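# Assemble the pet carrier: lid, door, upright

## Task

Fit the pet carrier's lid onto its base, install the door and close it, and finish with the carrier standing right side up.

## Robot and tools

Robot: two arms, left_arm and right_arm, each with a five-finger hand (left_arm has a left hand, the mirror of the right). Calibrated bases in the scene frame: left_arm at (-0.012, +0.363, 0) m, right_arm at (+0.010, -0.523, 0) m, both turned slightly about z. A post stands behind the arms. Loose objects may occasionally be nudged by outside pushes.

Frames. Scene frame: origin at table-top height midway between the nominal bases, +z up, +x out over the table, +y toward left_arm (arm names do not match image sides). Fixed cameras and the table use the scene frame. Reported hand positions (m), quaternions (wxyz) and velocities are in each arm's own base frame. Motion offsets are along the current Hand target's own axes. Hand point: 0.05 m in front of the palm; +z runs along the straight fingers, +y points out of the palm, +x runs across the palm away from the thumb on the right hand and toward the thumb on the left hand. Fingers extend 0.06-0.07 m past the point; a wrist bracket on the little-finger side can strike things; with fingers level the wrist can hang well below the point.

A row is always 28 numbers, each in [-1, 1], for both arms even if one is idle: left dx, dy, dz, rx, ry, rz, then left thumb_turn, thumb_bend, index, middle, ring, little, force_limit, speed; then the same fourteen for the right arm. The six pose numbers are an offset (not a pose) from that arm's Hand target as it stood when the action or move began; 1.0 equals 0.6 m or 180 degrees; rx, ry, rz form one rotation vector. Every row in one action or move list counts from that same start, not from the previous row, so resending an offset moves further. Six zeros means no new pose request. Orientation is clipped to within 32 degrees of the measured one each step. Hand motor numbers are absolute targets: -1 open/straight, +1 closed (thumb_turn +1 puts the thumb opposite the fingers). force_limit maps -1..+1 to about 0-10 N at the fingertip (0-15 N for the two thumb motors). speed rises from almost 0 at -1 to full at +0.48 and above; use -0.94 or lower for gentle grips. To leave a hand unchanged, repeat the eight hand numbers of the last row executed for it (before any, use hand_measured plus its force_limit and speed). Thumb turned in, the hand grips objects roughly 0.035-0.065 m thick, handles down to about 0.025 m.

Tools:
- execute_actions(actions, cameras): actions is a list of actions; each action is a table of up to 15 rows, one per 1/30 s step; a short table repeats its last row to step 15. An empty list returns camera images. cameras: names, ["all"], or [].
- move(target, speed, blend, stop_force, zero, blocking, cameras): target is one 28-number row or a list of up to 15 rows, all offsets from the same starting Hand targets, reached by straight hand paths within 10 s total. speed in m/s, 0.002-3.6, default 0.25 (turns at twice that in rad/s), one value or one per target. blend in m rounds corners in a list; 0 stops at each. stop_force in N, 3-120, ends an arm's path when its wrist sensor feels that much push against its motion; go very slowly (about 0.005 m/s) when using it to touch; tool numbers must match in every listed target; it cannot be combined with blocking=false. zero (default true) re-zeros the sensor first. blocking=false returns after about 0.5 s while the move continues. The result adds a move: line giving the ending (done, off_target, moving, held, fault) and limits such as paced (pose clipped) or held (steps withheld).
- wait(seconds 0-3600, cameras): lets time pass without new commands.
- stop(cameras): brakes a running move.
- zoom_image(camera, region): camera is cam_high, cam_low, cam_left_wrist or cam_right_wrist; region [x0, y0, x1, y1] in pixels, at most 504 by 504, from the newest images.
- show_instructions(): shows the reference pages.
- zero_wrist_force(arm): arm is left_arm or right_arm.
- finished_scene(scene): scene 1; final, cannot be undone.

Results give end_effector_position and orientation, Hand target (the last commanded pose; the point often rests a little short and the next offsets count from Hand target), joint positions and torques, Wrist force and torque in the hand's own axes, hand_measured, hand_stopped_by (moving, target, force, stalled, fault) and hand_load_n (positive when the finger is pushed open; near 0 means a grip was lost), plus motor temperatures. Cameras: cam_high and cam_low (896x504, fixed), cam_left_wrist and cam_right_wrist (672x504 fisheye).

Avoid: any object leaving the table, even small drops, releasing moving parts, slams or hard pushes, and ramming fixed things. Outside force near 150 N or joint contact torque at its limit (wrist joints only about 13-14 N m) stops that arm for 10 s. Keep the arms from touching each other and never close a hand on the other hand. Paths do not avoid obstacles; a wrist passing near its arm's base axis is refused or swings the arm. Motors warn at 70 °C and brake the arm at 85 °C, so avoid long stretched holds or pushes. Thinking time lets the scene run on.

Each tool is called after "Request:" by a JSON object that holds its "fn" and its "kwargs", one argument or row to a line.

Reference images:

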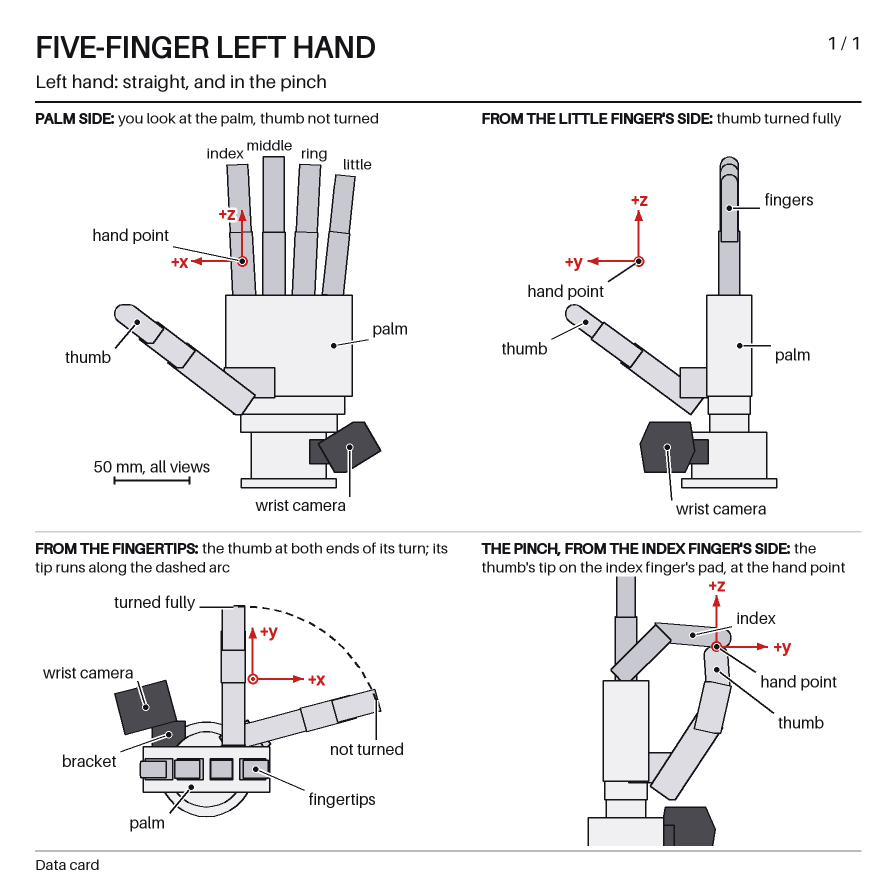

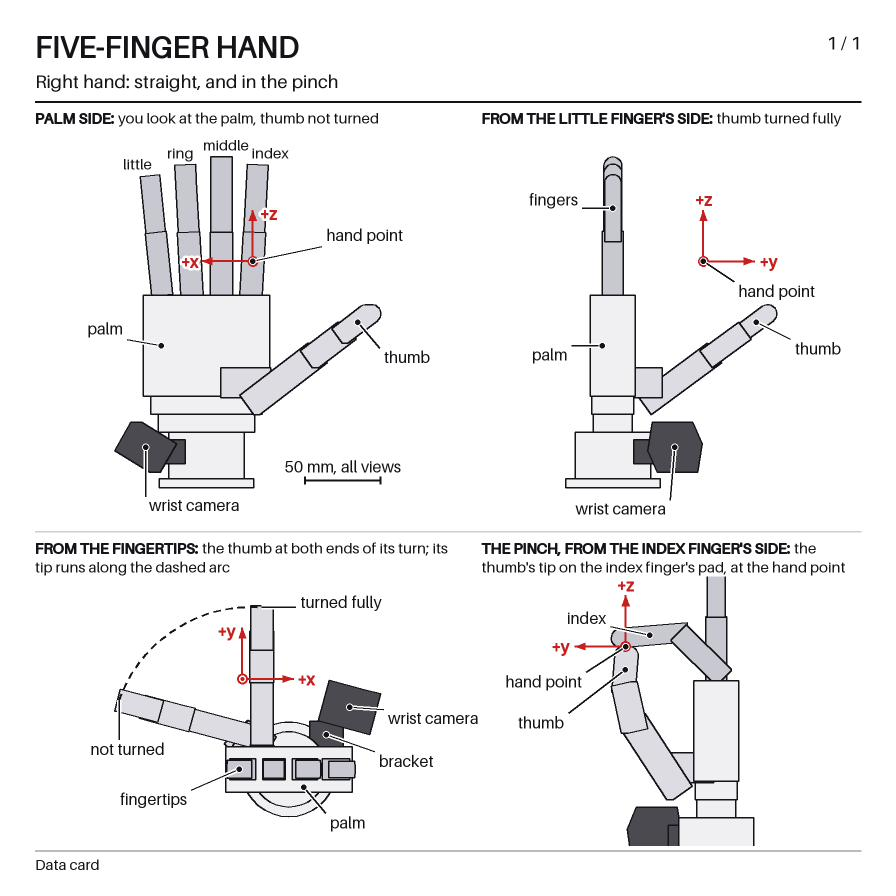

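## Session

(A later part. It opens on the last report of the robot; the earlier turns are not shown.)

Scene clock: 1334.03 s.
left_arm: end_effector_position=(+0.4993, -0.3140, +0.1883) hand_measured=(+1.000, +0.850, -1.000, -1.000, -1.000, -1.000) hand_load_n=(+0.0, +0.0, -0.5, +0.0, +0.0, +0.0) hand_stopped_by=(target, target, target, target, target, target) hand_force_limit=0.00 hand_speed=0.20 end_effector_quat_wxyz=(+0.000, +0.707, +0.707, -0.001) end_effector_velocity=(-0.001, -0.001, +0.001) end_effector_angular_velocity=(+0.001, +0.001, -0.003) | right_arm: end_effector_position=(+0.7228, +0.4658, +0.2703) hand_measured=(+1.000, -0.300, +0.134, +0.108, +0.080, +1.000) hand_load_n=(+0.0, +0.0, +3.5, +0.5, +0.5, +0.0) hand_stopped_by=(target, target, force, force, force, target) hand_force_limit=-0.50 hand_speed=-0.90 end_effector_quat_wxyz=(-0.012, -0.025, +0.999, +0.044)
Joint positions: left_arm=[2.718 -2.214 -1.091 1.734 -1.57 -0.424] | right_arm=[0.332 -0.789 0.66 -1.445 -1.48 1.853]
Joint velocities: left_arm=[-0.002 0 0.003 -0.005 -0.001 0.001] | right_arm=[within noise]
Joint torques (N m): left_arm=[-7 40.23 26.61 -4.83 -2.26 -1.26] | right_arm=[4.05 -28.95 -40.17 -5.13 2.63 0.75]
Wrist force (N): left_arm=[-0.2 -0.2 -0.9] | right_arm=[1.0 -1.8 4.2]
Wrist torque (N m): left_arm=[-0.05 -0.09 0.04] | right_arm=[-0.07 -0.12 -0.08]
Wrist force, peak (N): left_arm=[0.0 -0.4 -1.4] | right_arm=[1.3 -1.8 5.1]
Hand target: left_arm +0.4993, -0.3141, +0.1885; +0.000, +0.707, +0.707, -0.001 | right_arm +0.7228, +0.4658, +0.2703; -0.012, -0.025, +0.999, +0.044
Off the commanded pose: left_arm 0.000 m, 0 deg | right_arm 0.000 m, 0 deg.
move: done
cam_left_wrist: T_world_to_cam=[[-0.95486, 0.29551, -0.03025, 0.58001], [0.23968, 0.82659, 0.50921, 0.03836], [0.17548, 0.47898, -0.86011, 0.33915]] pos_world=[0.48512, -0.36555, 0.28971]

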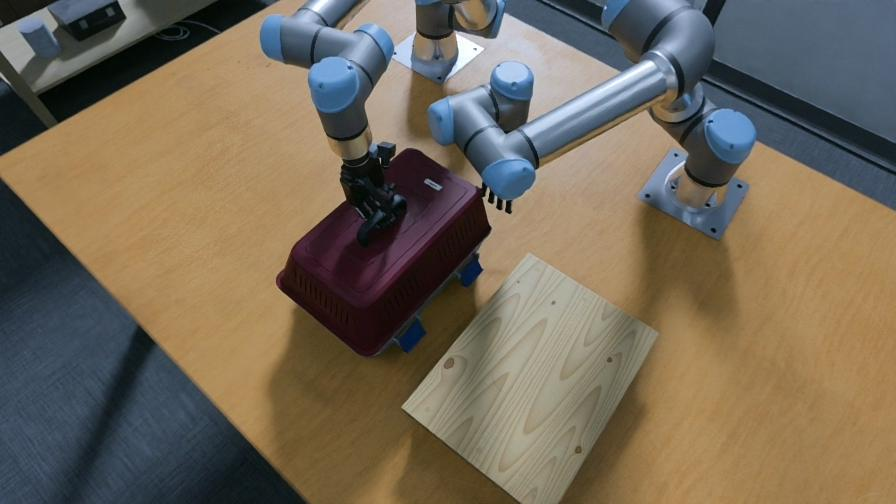

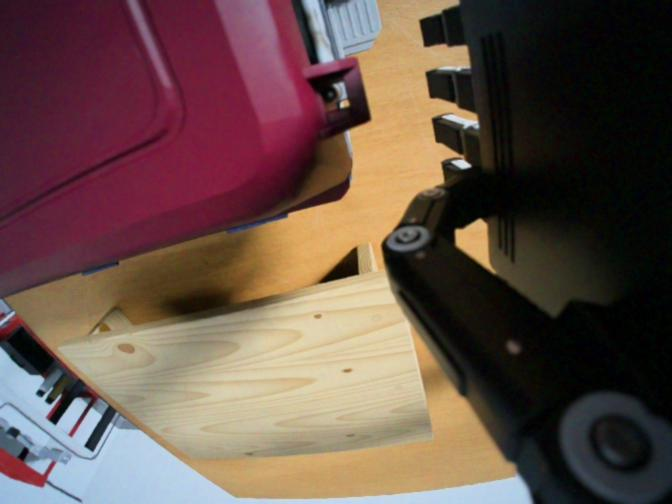

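Request:
{"fn": "move", "kwargs": {
  "target": [
    [0,-0.0333,-0.0917,0,0,0,1,0.85,-1,-1,-1,-1,0,0.2,0,0,0,0,0,0,1,-0.3,0.2,0.2,0.2,1,-0.5,-0.9],
    [-0.2733,-0.0333,-0.0917,0,0,0,1,0.85,-1,-1,-1,-1,0,0.2,0,0,0,0,0,0,1,-0.3,0.2,0.2,0.2,1,-0.5,-0.9],
    [-0.2733,-0.005,-0.05,0,0,0,1,0.85,-1,-1,-1,-1,0,0.2,0,0,0,0,0,0,1,-0.3,0.2,0.2,0.2,1,-0.5,-0.9]
  ],
  "speed": 0.08,
  "blend": 0.01,
  "cameras": ["cam_high","cam_left_wrist"]
}}

Scene clock: 1344.57 s.
left_arm: end_effector_position=(+0.4792, -0.3858, +0.2436) hand_measured=(+1.000, +0.850, -1.000, -1.000, -1.000, -1.000) hand_load_n=(+0.0, +0.0, +0.0, +0.0, +0.0, +0.0) hand_stopped_by=(target, target, target, target, target, target) hand_force_limit=0.00 hand_speed=0.20 end_effector_quat_wxyz=(+0.001, +0.707, +0.707, -0.001) | right_arm: end_effector_position=(+0.7228, +0.4658, +0.2703) hand_measured=(+1.000, -0.300, +0.134, +0.108, +0.080, +1.000) hand_load_n=(+0.0, +0.0, +3.5, +1.0, +0.5, +0.5) hand_stopped_by=(target, target, force, force, force, target) hand_force_limit=-0.50 hand_speed=-0.90 end_effector_quat_wxyz=(-0.012, -0.025, +0.999, +0.044)
Joint positions: left_arm=[2.587 -2.3 -0.805 1.535 -1.569 -0.553] | right_arm=[0.332 -0.789 0.66 -1.445 -1.48 1.853]
Joint torques (N m): left_arm=[-7.08 36.38 30.21 -4.12 2.44 -2.36] | right_arm=[3.9 -29.14 -39.57 -5.08 2.6 0.43]
Wrist force (N): left_arm=[-0.1 -0.9 -0.7] | right_arm=[1.5 -2.1 4.6]
Wrist torque (N m): left_arm=[-0.15 -0.10 0.03] | right_arm=[-0.12 -0.16 -0.07]
Wrist force, peak (N): left_arm=[0.9 -0.3 -1.5] | right_arm=[1.2 -2.4 4.9]
Hand target: left_arm +0.4791, -0.3858, +0.2435; +0.000, +0.707, +0.707, -0.001 (not the last commanded pose) | right_arm +0.7228, +0.4658, +0.2703; -0.012, -0.025, +0.999, +0.044
Off the commanded pose: left_arm 0.097 m, 0 deg | right_arm 0.000 m, 0 deg.
move: held (left_arm; a check stopped the path); path passed 1 of 3 targets; limits=held
pose unreachable (left arm): on one or more control steps of this call, first in action 0 (counted from 0), this arm could not follow its commanded pose, so it was not sent that pose on those steps. It may still have moved: this result reports where it is.
cause: moving toward the commanded pose would bring a part of the arm too close to another arm (a part of this arm just beyond joint 4 (wrist 1) and a part of the right arm just beyond its joint 4 (wrist 1), 11 mm apart when this arm was first held).
cam_left_wrist: T_world_to_cam=[[-0.95474, 0.2958, -0.03126, 0.584], [0.23951, 0.82685, 0.50887, 0.07462], [0.17637, 0.47836, -0.86027, 0.42397]] pos_world=[0.46492, -0.43725, 0.34501]

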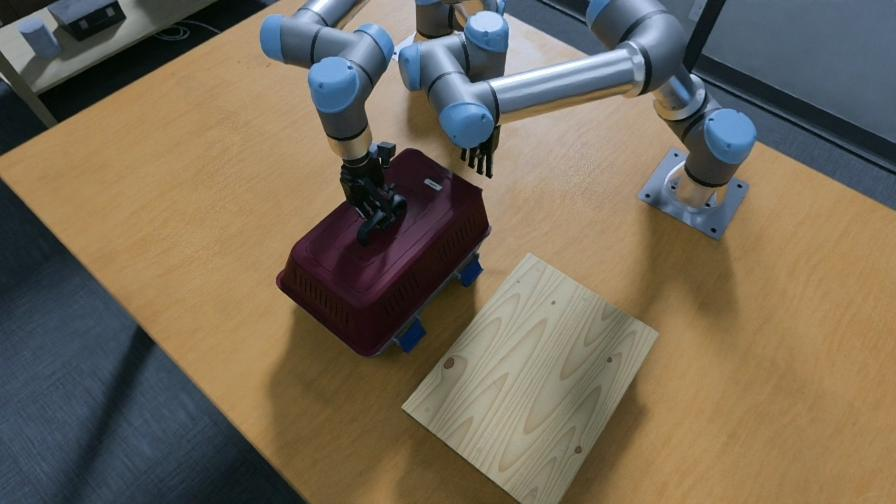

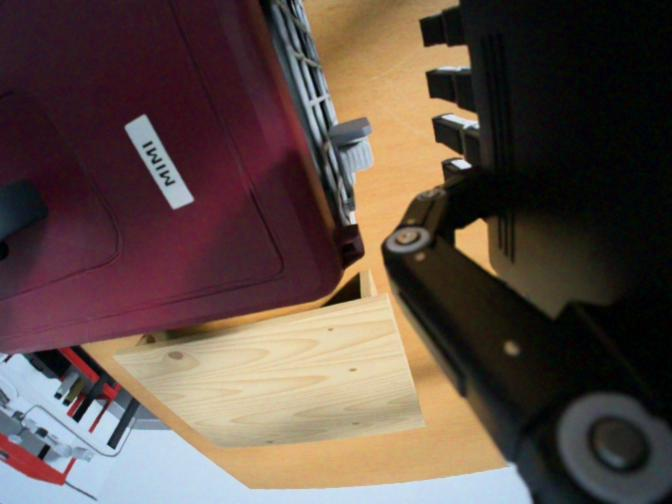

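Request:
{"fn": "move", "kwargs": {
  "target": [
    [0.1038,0,0.0083,0,0,0,1,0.85,-1,-1,-1,-1,0,0.2,0,0,0,0,0,0,1,-0.3,0.2,0.2,0.2,1,-0.5,-0.9],
    [0.1205,0.0337,0.055,0,0,0,1,0.85,-1,-1,-1,-1,0,0.2,0,0,0,0,0,0,1,-0.3,0.2,0.2,0.2,1,-0.5,-0.9]
  ],
  "speed": 0.06,
  "cameras": ["cam_high","cam_left_wrist"]
}}

Request:
{"fn": "zoom_image", "kwargs": {
  "camera": "cam_left_wrist",
  "region": [310, 65, 360, 125]
}}

Scene clock: 1350.80 s.
left_arm: end_effector_position=(+0.4995, -0.3135, +0.2100) hand_measured=(+1.000, +0.850, -1.000, -1.000, -1.000, -1.000) hand_load_n=(+0.0, +0.0, +0.0, -0.5, +0.0, +0.0) hand_stopped_by=(target, target, target, target, target, target) hand_force_limit=0.00 hand_speed=0.20 end_effector_quat_wxyz=(+0.000, +0.707, +0.707, -0.001) end_effector_velocity=(-0.003, -0.001, +0.002) end_effector_angular_velocity=(+0.003, +0.004, +0.001) | right_arm: end_effector_position=(+0.7228, +0.4658, +0.2703) hand_measured=(+1.000, -0.300, +0.134, +0.108, +0.080, +1.000) hand_load_n=(+0.0, +0.0, +3.5, +1.0, +0.5, +0.0) hand_stopped_by=(target, target, force, force, force, target) hand_force_limit=-0.50 hand_speed=-0.90 end_effector_quat_wxyz=(-0.012, -0.025, +0.999, +0.044)
Joint positions: left_arm=[2.719 -2.205 -1.05 1.684 -1.569 -0.422] | right_arm=[0.332 -0.789 0.66 -1.445 -1.48 1.853]
Joint velocities: left_arm=[-0.004 0.002 -0.001 -0.006 -0.001 -0.005] | right_arm=[within noise]
Joint torques (N m): left_arm=[-7.67 64.48 28.09 -5.01 1.87 -2.11] | right_arm=[3.15 -29.16 -39.48 -5.09 2.62 0.23]
Wrist force (N): left_arm=[0.0 -0.4 -0.6] | right_arm=[1.6 -1.9 4.6]
Wrist torque (N m): left_arm=[-0.05 -0.10 -0.12] | right_arm=[-0.08 -0.17 -0.07]
Wrist force, peak (N): left_arm=[0.5 -0.5 -1.5] | right_arm=[1.2 -2.2 5.0]
Hand target: left_arm +0.4994, -0.3135, +0.2104; +0.000, +0.707, +0.707, -0.001 | right_arm +0.7228, +0.4658, +0.2703; -0.012, -0.025, +0.999, +0.044
Off the commanded pose: left_arm 0.000 m, 0 deg | right_arm 0.000 m, 0 deg.
move: done
cam_left_wrist: T_world_to_cam=[[-0.95476, 0.29583, -0.03044, 0.58071], [0.23989, 0.8266, 0.5091, 0.02673], [0.17577, 0.47876, -0.86017, 0.35731]] pos_world=[0.48522, -0.36495, 0.31141]

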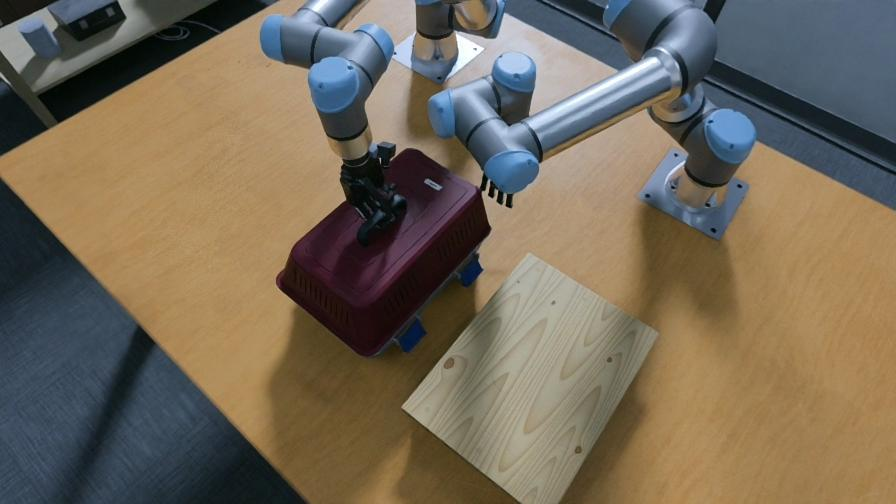

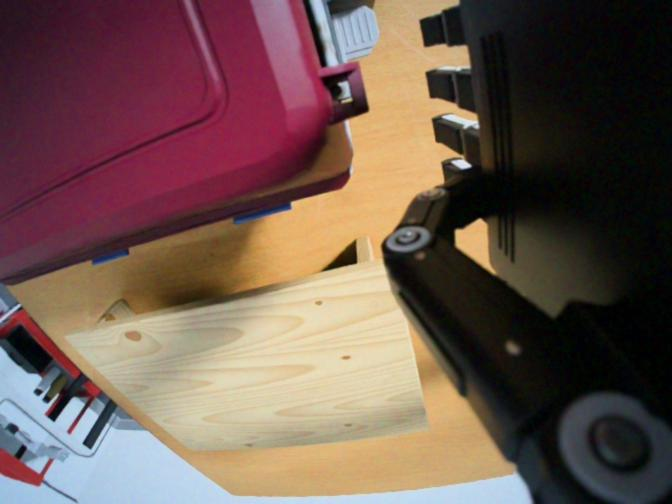

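Scaled by 8.400 from the camera's image (finer frame: 960x720).

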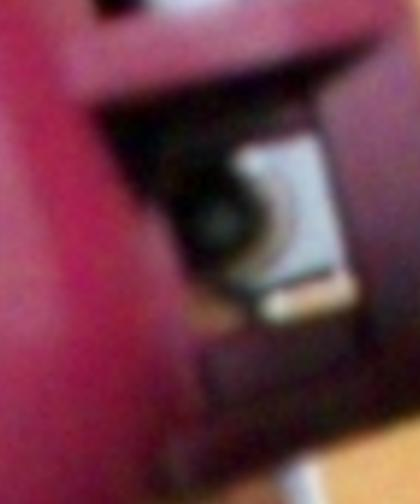

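Request:
{"fn": "move", "kwargs": {
  "target": [
    [0,0,0,0,0,0,1,0.85,-1,-1,-1,-1,0,0.2,-0.0025,-0.0001,-0.0001,0,0,0,1,-0.3,0.2,0.2,0.2,1,-0.5,-0.9],
    [0,0,0,0,0,0,1,0.85,-1,-1,-1,-1,0,0.2,-0.0026,-0.0004,0.0035,0,0,0,1,-0.3,0.2,0.2,0.2,1,-0.5,-0.9]
  ],
  "speed": 0.008,
  "stop_force": 4,
  "cameras": ["all"]
}}

Request:
{"fn": "zoom_image", "kwargs": {
  "camera": "cam_left_wrist",
  "region": [310, 65, 360, 125]
}}

Request:
{"fn": "zoom_image", "kwargs": {
  "camera": "cam_low",
  "region": [493, 212, 515, 234]
}}

Request:
{"fn": "zoom_image", "kwargs": {
  "camera": "cam_low",
  "region": [360, 218, 382, 240]
}}

Scene clock: 1356.63 s.
left_arm: end_effector_position=(+0.4994, -0.3135, +0.2104) hand_measured=(+1.000, +0.850, -1.000, -1.000, -1.000, -1.000) hand_load_n=(+0.0, +0.0, +0.0, +0.0, +0.0, +0.0) hand_stopped_by=(target, target, target, target, target, target) hand_force_limit=0.00 hand_speed=0.20 end_effector_quat_wxyz=(+0.000, +0.707, +0.707, -0.001) | right_arm: end_effector_position=(+0.7243, +0.4658, +0.2681) hand_measured=(+1.000, -0.300, +0.134, +0.108, +0.080, +1.000) hand_load_n=(+0.0, +0.0, +3.5, +1.0, +0.5, +0.0) hand_stopped_by=(target, target, force, force, force, target) hand_force_limit=-0.50 hand_speed=-0.90 end_effector_quat_wxyz=(-0.012, -0.025, +0.999, +0.044)
Joint positions: left_arm=[2.719 -2.205 -1.05 1.684 -1.569 -0.422] | right_arm=[0.331 -0.785 0.659 -1.447 -1.48 1.852]
Joint torques (N m): left_arm=[-7.17 63.92 26.56 -5.11 2.56 -2.29] | right_arm=[-1.22 -79.96 -41.74 -0.47 2.33 1.67]
Wrist force (N): left_arm=[0.0 -0.4 -1.0] | right_arm=[1.0 -2.0 4.1]
Wrist torque (N m): left_arm=[-0.03 -0.11 -0.12] | right_arm=[-0.07 -0.08 -0.06]
Wrist force, peak (N): left_arm=[0.1 -0.4 -1.2] | right_arm=[1.2 -2.5 5.1]
Hand target: left_arm +0.4994, -0.3135, +0.2104; +0.000, +0.707, +0.707, -0.001 | right_arm +0.7243, +0.4658, +0.2681; -0.012, -0.025, +0.999, +0.044
Off the commanded pose: left_arm 0.000 m, 0 deg | right_arm 0.000 m, 0 deg.
move: done
cam_left_wrist: T_world_to_cam=[[-0.9548, 0.29563, -0.03097, 0.58077], [0.23949, 0.82678, 0.509, 0.02693], [0.17608, 0.47858, -0.86021, 0.35751]] pos_world=[0.48512, -0.36505, 0.31181]
cam_right_wrist: T_world_to_cam=[[-0.35112, 0.93308, 0.07788, -0.20237], [0.82454, 0.26871, 0.49793, -0.84953], [0.44368, 0.23905, -0.86371, -0.08705]] pos_world=[0.66803, 0.43792, 0.36359]

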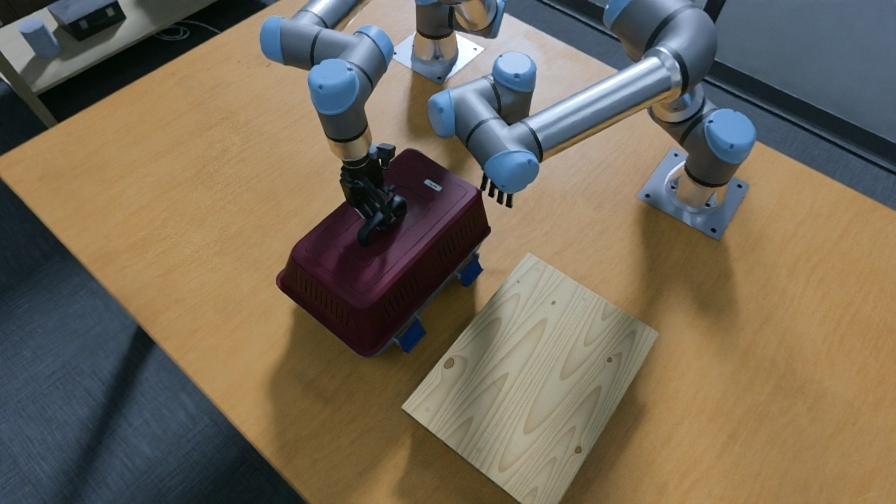

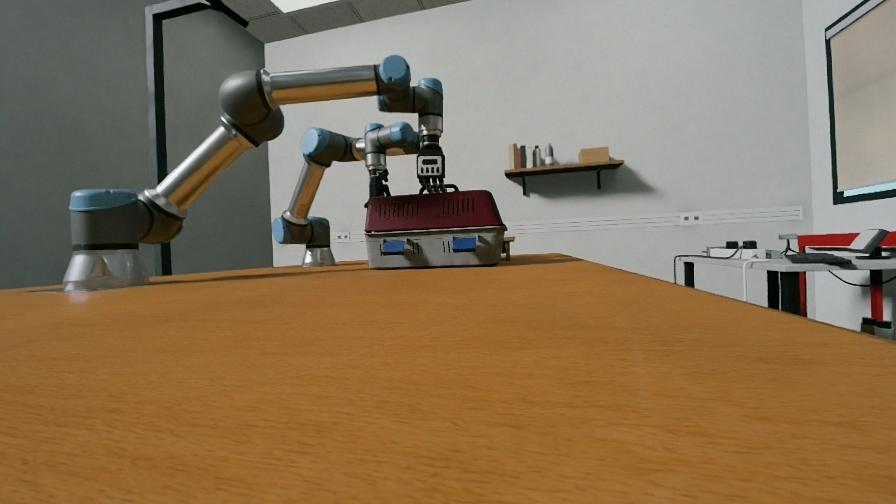

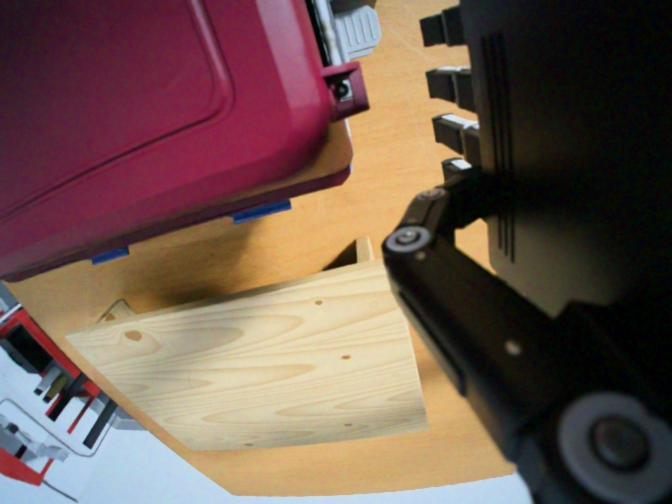

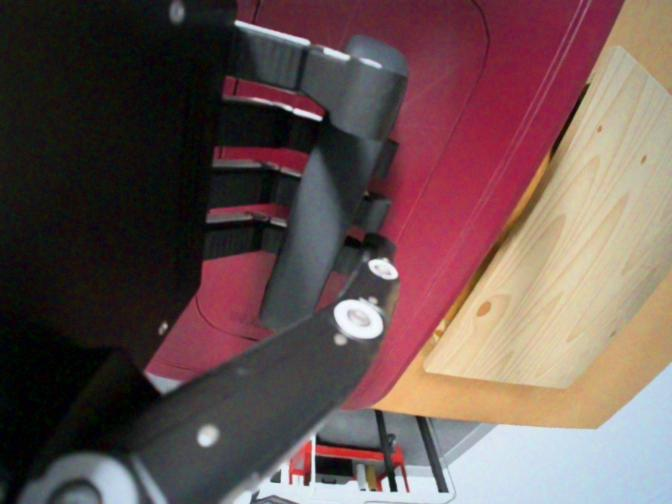

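Scaled by 8.400 from the camera's image (finer frame: 960x720).

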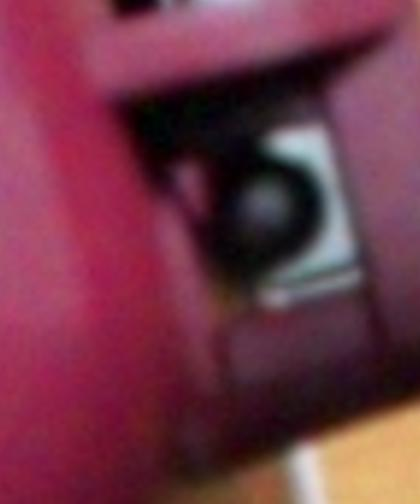

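Scaled by 22.909 from the camera's image (finer frame: 1280x720).

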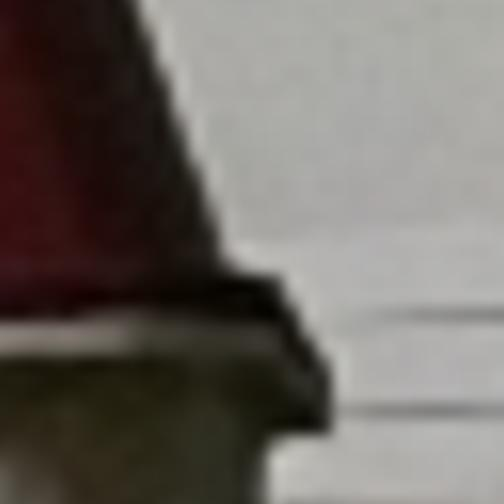

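Scaled by 22.909 from the camera's image (finer frame: 1280x720).

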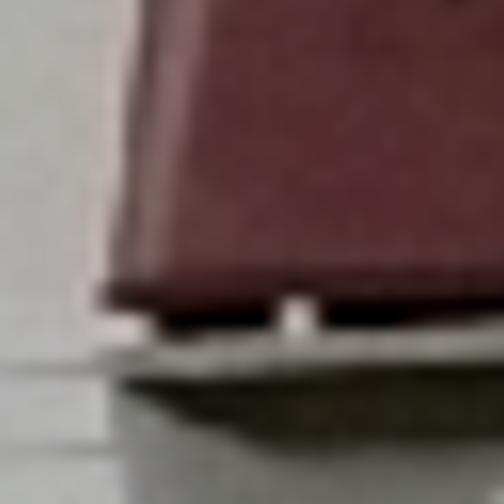

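Request:
{"fn": "move", "kwargs": {
  "target": [0,0,0,0,0,0,1,0.85,-1,-1,-1,-1,0,0.2,-0.0001,-0.0003,0.005,0,0,0,1,-0.3,0.2,0.2,0.2,1,-0.5,-0.9],
  "speed": 0.008,
  "stop_force": 5,
  "cameras": ["all"]
}}

Request:
{"fn": "zoom_image", "kwargs": {
  "camera": "cam_left_wrist",
  "region": [310, 65, 360, 125]
}}

Request:
{"fn": "zoom_image", "kwargs": {
  "camera": "cam_low",
  "region": [493, 212, 515, 234]
}}

Request:
{"fn": "zoom_image", "kwargs": {
  "camera": "cam_low",
  "region": [360, 218, 382, 240]
}}

Scene clock: 1362.17 s.
left_arm: end_effector_position=(+0.4994, -0.3135, +0.2104) hand_measured=(+1.000, +0.850, -1.000, -1.000, -1.000, -1.000) hand_load_n=(+0.0, +0.0, +0.0, +0.0, +0.0, +0.0) hand_stopped_by=(target, target, target, target, target, target) hand_force_limit=0.00 hand_speed=0.20 end_effector_quat_wxyz=(+0.000, +0.707, +0.707, -0.001) | right_arm: end_effector_position=(+0.7243, +0.4659, +0.2651) hand_measured=(+1.000, -0.300, +0.136, +0.108, +0.080, +1.000) hand_load_n=(+0.0, -0.5, +1.0, +0.0, +0.5, +0.0) hand_stopped_by=(target, target, force, force, force, target) hand_force_limit=-0.50 hand_speed=-0.90 end_effector_quat_wxyz=(-0.012, -0.025, +0.999, +0.044)
Joint positions: left_arm=[2.719 -2.205 -1.05 1.684 -1.569 -0.422] | right_arm=[0.331 -0.786 0.669 -1.456 -1.48 1.852]
Joint torques (N m): left_arm=[-7.56 61.65 26.8 -5.1 2.21 -2.21] | right_arm=[4.71 -69.89 -37.73 -0.23 1.37 1.7]
Wrist force (N): left_arm=[0.0 -0.5 -0.9] | right_arm=[1.5 -1.2 1.7]
Wrist torque (N m): left_arm=[-0.05 -0.10 -0.12] | right_arm=[0.07 -0.08 -0.04]
Wrist force, peak (N): left_arm=[-0.2 -0.5 -1.2] | right_arm=[1.7 -2.4 5.2]
Hand target: left_arm +0.4994, -0.3135, +0.2104; +0.000, +0.707, +0.707, -0.001 | right_arm +0.7243, +0.4659, +0.2651; -0.012, -0.025, +0.999, +0.044
Off the commanded pose: left_arm 0.000 m, 0 deg | right_arm 0.000 m, 0 deg.
move: done
cam_left_wrist: T_world_to_cam=[[-0.9548, 0.29563, -0.03097, 0.58077], [0.23949, 0.82678, 0.509, 0.02693], [0.17608, 0.47858, -0.86021, 0.35751]] pos_world=[0.48512, -0.36505, 0.31181]
cam_right_wrist: T_world_to_cam=[[-0.3511, 0.93309, 0.07793, -0.20229], [0.82461, 0.26871, 0.49781, -0.84794], [0.44356, 0.23904, -0.86378, -0.0896]] pos_world=[0.66793, 0.43802, 0.36049]

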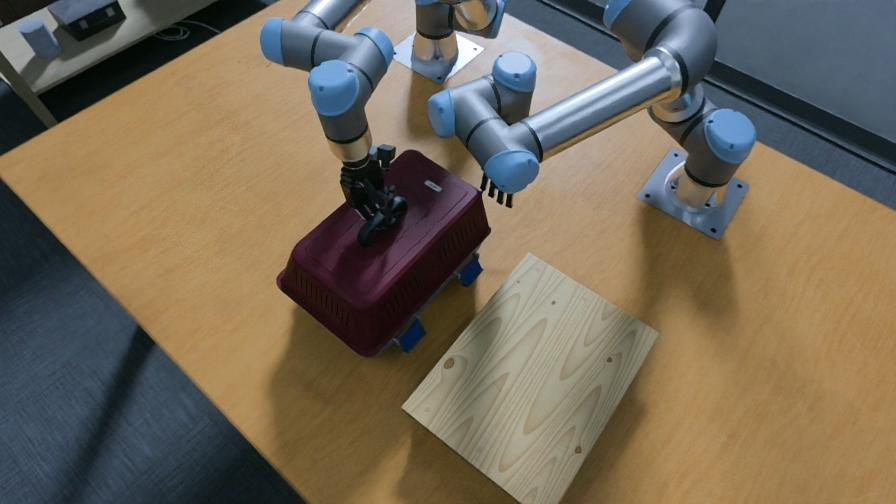

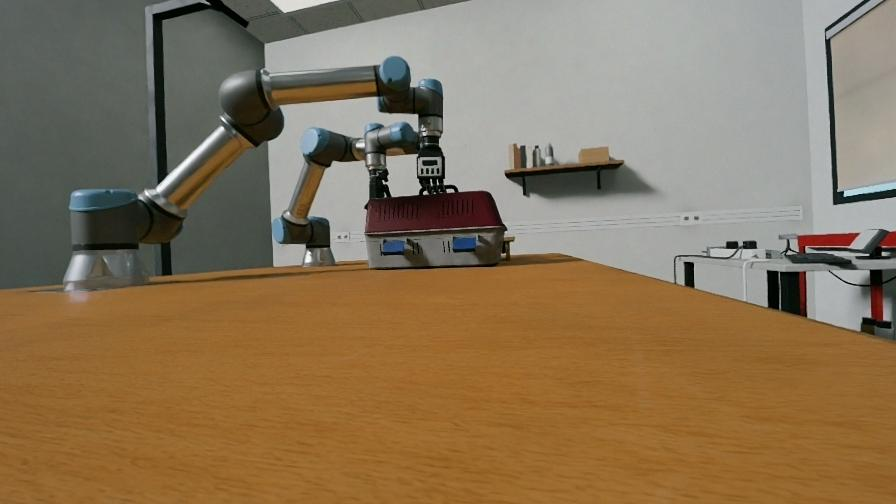

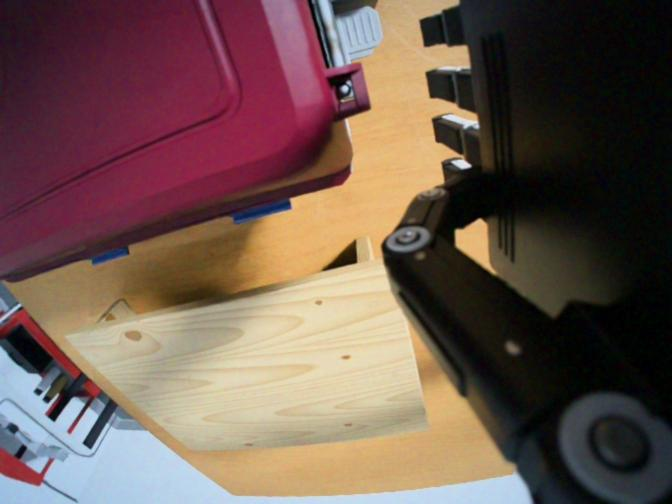

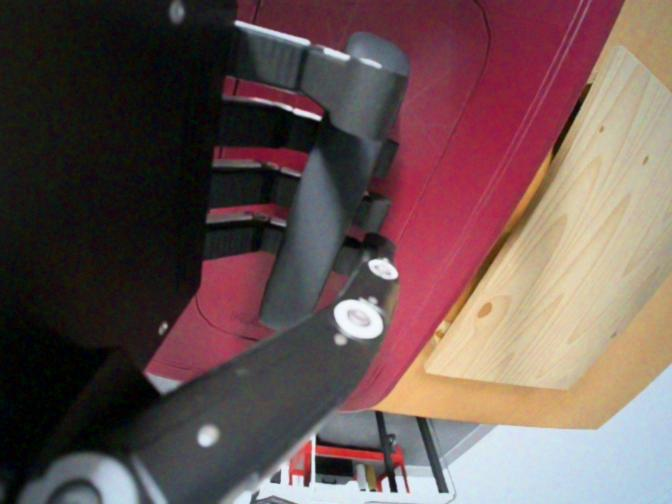

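Scaled by 8.400 from the camera's image (finer frame: 960x720).

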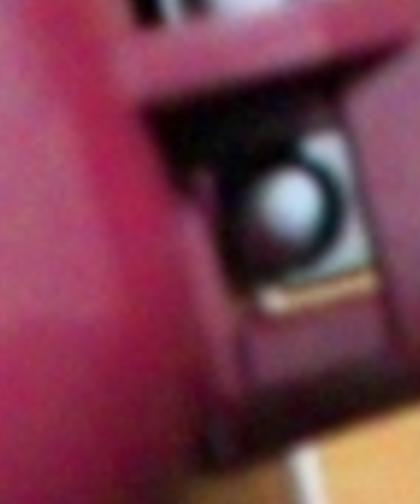

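Scaled by 22.909 from the camera's image (finer frame: 1280x720).

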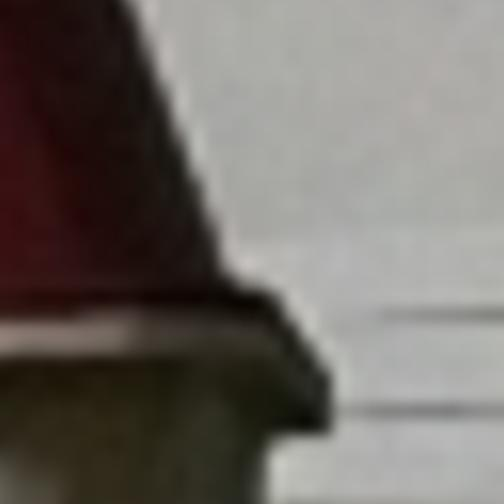

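Scaled by 22.909 from the camera's image (finer frame: 1280x720).

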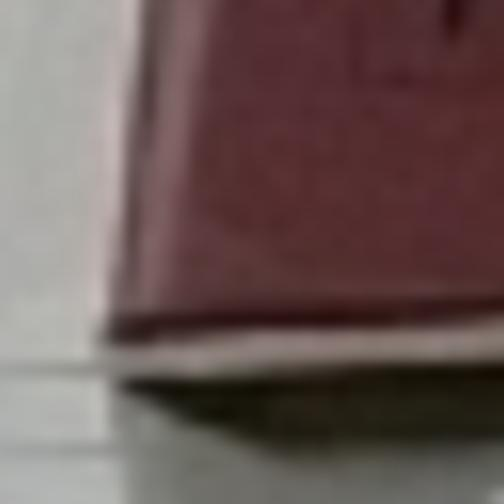

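Request:
{"fn": "move", "kwargs": {
  "target": [0,0,0,0,0,0,1,0.85,-1,-1,-1,-1,0,0.2,-0.0001,-0.0002,0.0025,0,0,0,1,-0.3,0.2,0.2,0.2,1,-0.5,-0.9],
  "speed": 0.008,
  "stop_force": 5,
  "cameras": ["all"]
}}

Request:
{"fn": "zoom_image", "kwargs": {
  "camera": "cam_left_wrist",
  "region": [310, 65, 360, 125]
}}

Request:
{"fn": "zoom_image", "kwargs": {
  "camera": "cam_low",
  "region": [355, 180, 515, 275]
}}

Request:
{"fn": "zoom_image", "kwargs": {
  "camera": "cam_high",
  "region": [265, 250, 505, 370]
}}

Scene clock: 1366.73 s.
left_arm: end_effector_position=(+0.4994, -0.3135, +0.2104) hand_measured=(+1.000, +0.850, -1.000, -1.000, -1.000, -1.000) hand_load_n=(+0.0, +0.0, +0.0, +0.0, +0.0, +0.0) hand_stopped_by=(target, target, target, target, target, target) hand_force_limit=0.00 hand_speed=0.20 end_effector_quat_wxyz=(+0.000, +0.707, +0.707, -0.001) | right_arm: end_effector_position=(+0.7244, +0.4659, +0.2636) hand_measured=(+1.000, -0.300, +0.136, +0.108, +0.080, +1.000) hand_load_n=(+0.0, +0.0, +0.0, +0.5, +0.0, +0.0) hand_stopped_by=(target, target, force, force, force, target) hand_force_limit=-0.50 hand_speed=-0.90 end_effector_quat_wxyz=(-0.012, -0.025, +0.999, +0.044)
Joint positions: left_arm=[2.719 -2.205 -1.05 1.684 -1.569 -0.422] | right_arm=[0.331 -0.787 0.674 -1.461 -1.48 1.852]
Joint torques (N m): left_arm=[-7.07 59.83 26.79 -5.25 2.16 -2.25] | right_arm=[4.3 -76.34 -26.28 -0.35 0.38 1.41]
Wrist force (N): left_arm=[0.2 -0.5 -0.8] | right_arm=[0.7 -1.4 0.4]
Wrist torque (N m): left_arm=[-0.05 -0.12 -0.11] | right_arm=[0.04 0.01 -0.08]
Wrist force, peak (N): left_arm=[-0.1 -0.4 -1.2] | right_arm=[1.3 -1.8 2.2]
Hand target: left_arm +0.4994, -0.3135, +0.2104; +0.000, +0.707, +0.707, -0.001 | right_arm +0.7244, +0.4659, +0.2636; -0.012, -0.025, +0.999, +0.044
Off the commanded pose: left_arm 0.000 m, 0 deg | right_arm 0.000 m, 0 deg.
move: done
cam_left_wrist: T_world_to_cam=[[-0.9548, 0.29563, -0.03097, 0.58077], [0.23949, 0.82678, 0.509, 0.02693], [0.17608, 0.47858, -0.86021, 0.35751]] pos_world=[0.48512, -0.36505, 0.31181]
cam_right_wrist: T_world_to_cam=[[-0.35108, 0.9331, 0.0779, -0.20214], [0.82457, 0.26869, 0.49789, -0.84727], [0.44365, 0.23903, -0.86374, -0.091]] pos_world=[0.66803, 0.43802, 0.35899]

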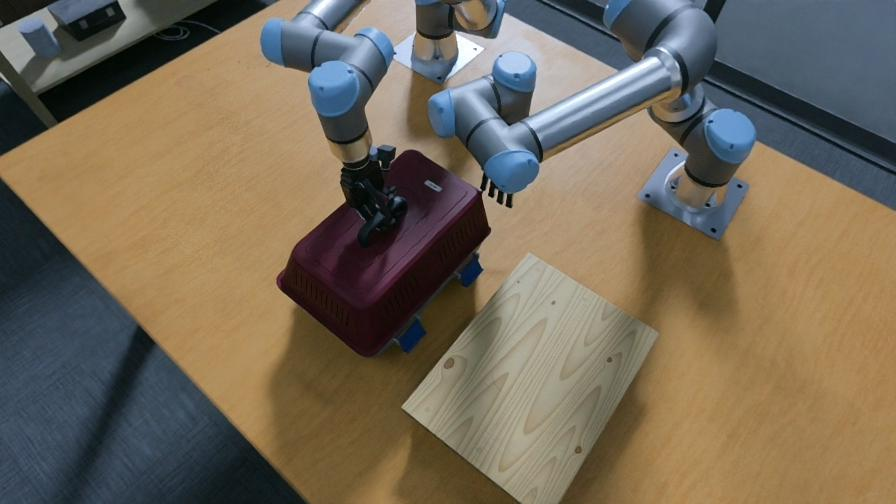

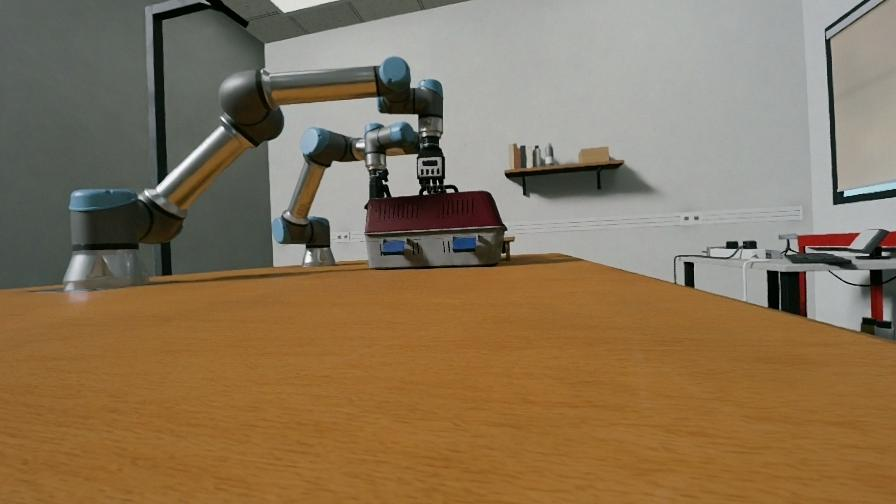

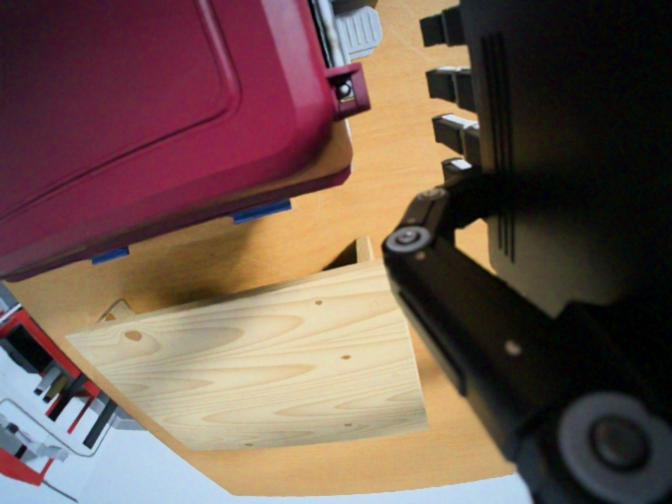

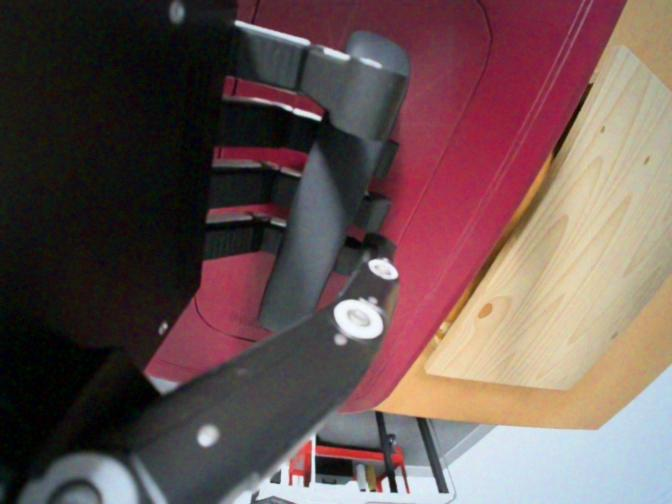

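Scaled by 8.400 from the camera's image (finer frame: 960x720).

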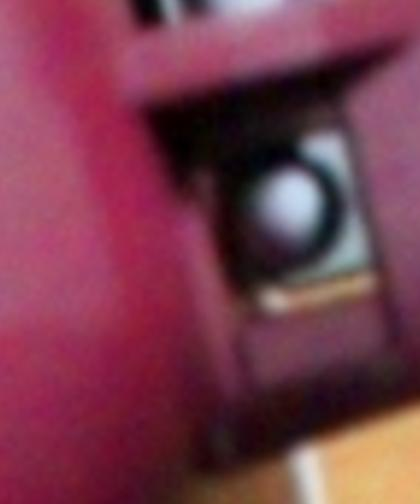

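Scaled by 3.150 from the camera's image (finer frame: 1280x720).

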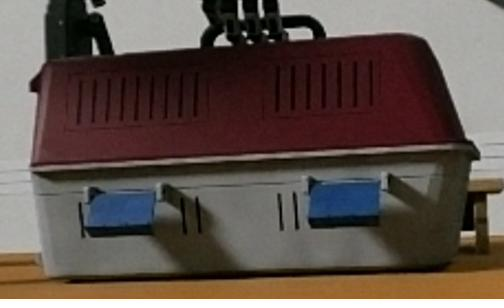

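Scaled by 2.100 from the camera's image (finer frame: 1280x720).

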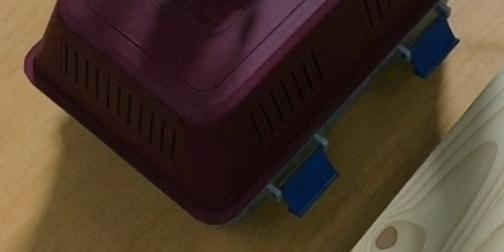

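Request:
{"fn": "move", "kwargs": {
  "target": [
    [0,0,0,0,0,0,1,0.85,-1,-1,-1,-1,0,0.2,0,0,0,0,0,0,1,-1,0.2,0.2,0.2,1,-0.5,-0.5],
    [0,0,0,0,0,0,1,0.85,-1,-1,-1,-1,0,0.2,0,0,0,0,0,0,-1,-1,0.2,0.2,0.2,1,-0.5,-0.5],
    [0,0,0,0,0,0,1,0.85,-1,-1,-1,-1,0,0.2,0,0,0,0,0,0,-1,-1,0.02,0.02,0.02,1,-0.5,-0.5]
  ],
  "speed": 0.02,
  "cameras": ["all"]
}}

Scene clock: 1377.23 s.
left_arm: end_effector_position=(+0.4994, -0.3135, +0.2104) hand_measured=(+1.000, +0.850, -1.000, -1.000, -1.000, -1.000) hand_load_n=(+0.0, +0.0, +0.0, +0.0, +0.0, +0.0) hand_stopped_by=(target, target, target, target, target, target) hand_force_limit=0.00 hand_speed=0.20 end_effector_quat_wxyz=(+0.000, +0.707, +0.707, -0.001) | right_arm: end_effector_position=(+0.7244, +0.4659, +0.2636) hand_measured=(-1.000, -1.000, +0.020, +0.020, +0.020, +1.000) hand_load_n=(-0.5, -0.5, +0.0, +0.0, +0.0, +0.0) hand_stopped_by=(target, target, target, target, target, target) hand_force_limit=-0.50 hand_speed=-0.50 end_effector_quat_wxyz=(-0.012, -0.025, +0.999, +0.044)
Joint positions: left_arm=[2.719 -2.205 -1.05 1.684 -1.569 -0.422] | right_arm=[0.331 -0.787 0.673 -1.46 -1.48 1.852]
Joint torques (N m): left_arm=[-6.44 55.72 26.59 -4.71 1.35 -2.59] | right_arm=[4.23 -74.74 -37.53 -0.3 -1.07 1.68]
Wrist force (N): left_arm=[0.1 -0.2 -0.9] | right_arm=[0.9 -1.2 0.2]
Wrist torque (N m): left_arm=[-0.02 -0.12 -0.11] | right_arm=[0.07 -0.01 -0.06]
Wrist force, peak (N): left_arm=[0.0 -0.5 -1.2] | right_arm=[0.9 -1.7 0.5]
Hand target: left_arm +0.4994, -0.3135, +0.2104; +0.000, +0.707, +0.707, -0.001 | right_arm +0.7244, +0.4659, +0.2636; -0.012, -0.025, +0.999, +0.044
Off the commanded pose: left_arm 0.000 m, 0 deg | right_arm 0.000 m, 0 deg.
move: done
cam_left_wrist: T_world_to_cam=[[-0.9548, 0.29563, -0.03097, 0.58077], [0.23949, 0.82678, 0.509, 0.02693], [0.17608, 0.47858, -0.86021, 0.35751]] pos_world=[0.48512, -0.36505, 0.31181]
cam_right_wrist: T_world_to_cam=[[-0.35112, 0.93308, 0.07788, -0.20211], [0.82454, 0.26871, 0.49793, -0.84732], [0.44368, 0.23905, -0.86371, -0.09096]] pos_world=[0.66803, 0.43802, 0.35909]

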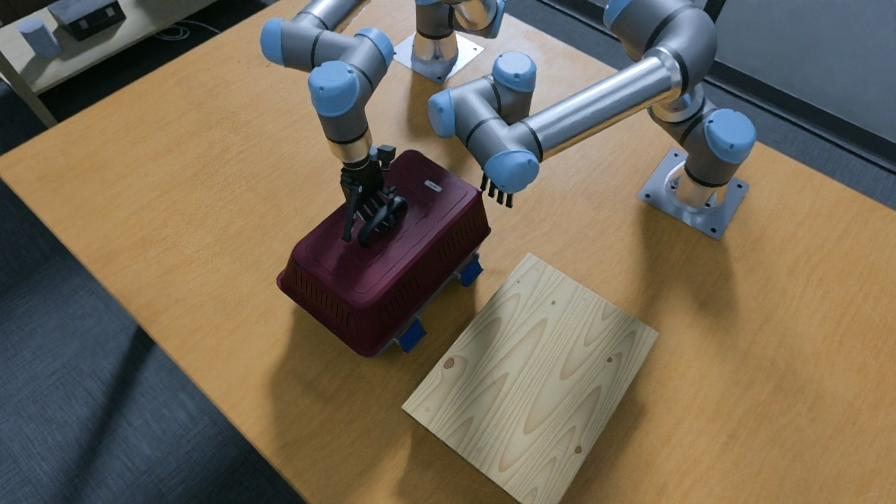

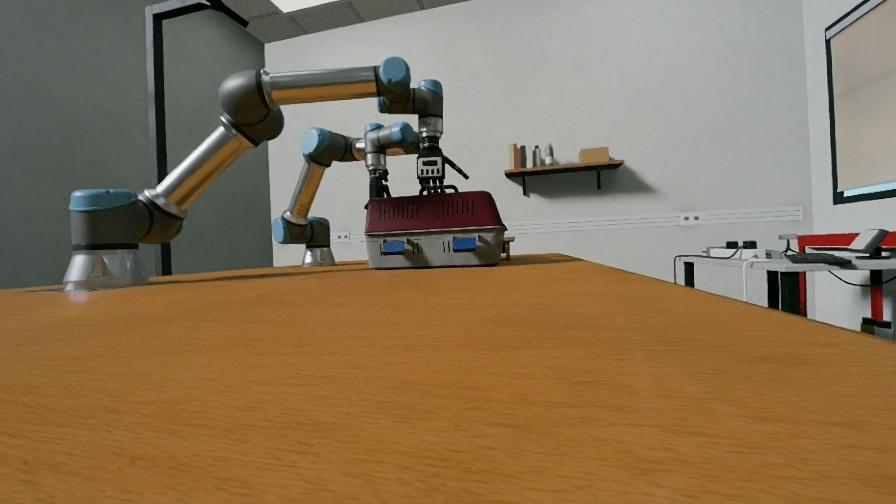

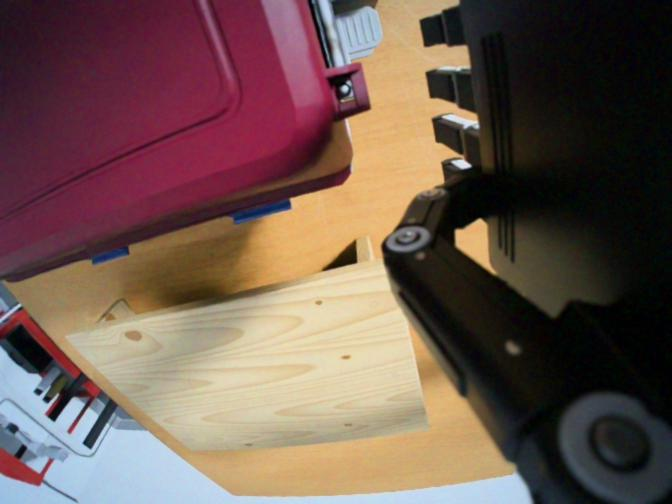

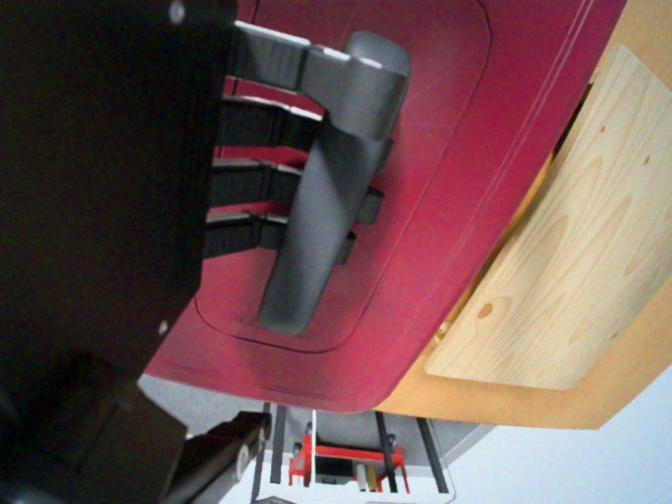

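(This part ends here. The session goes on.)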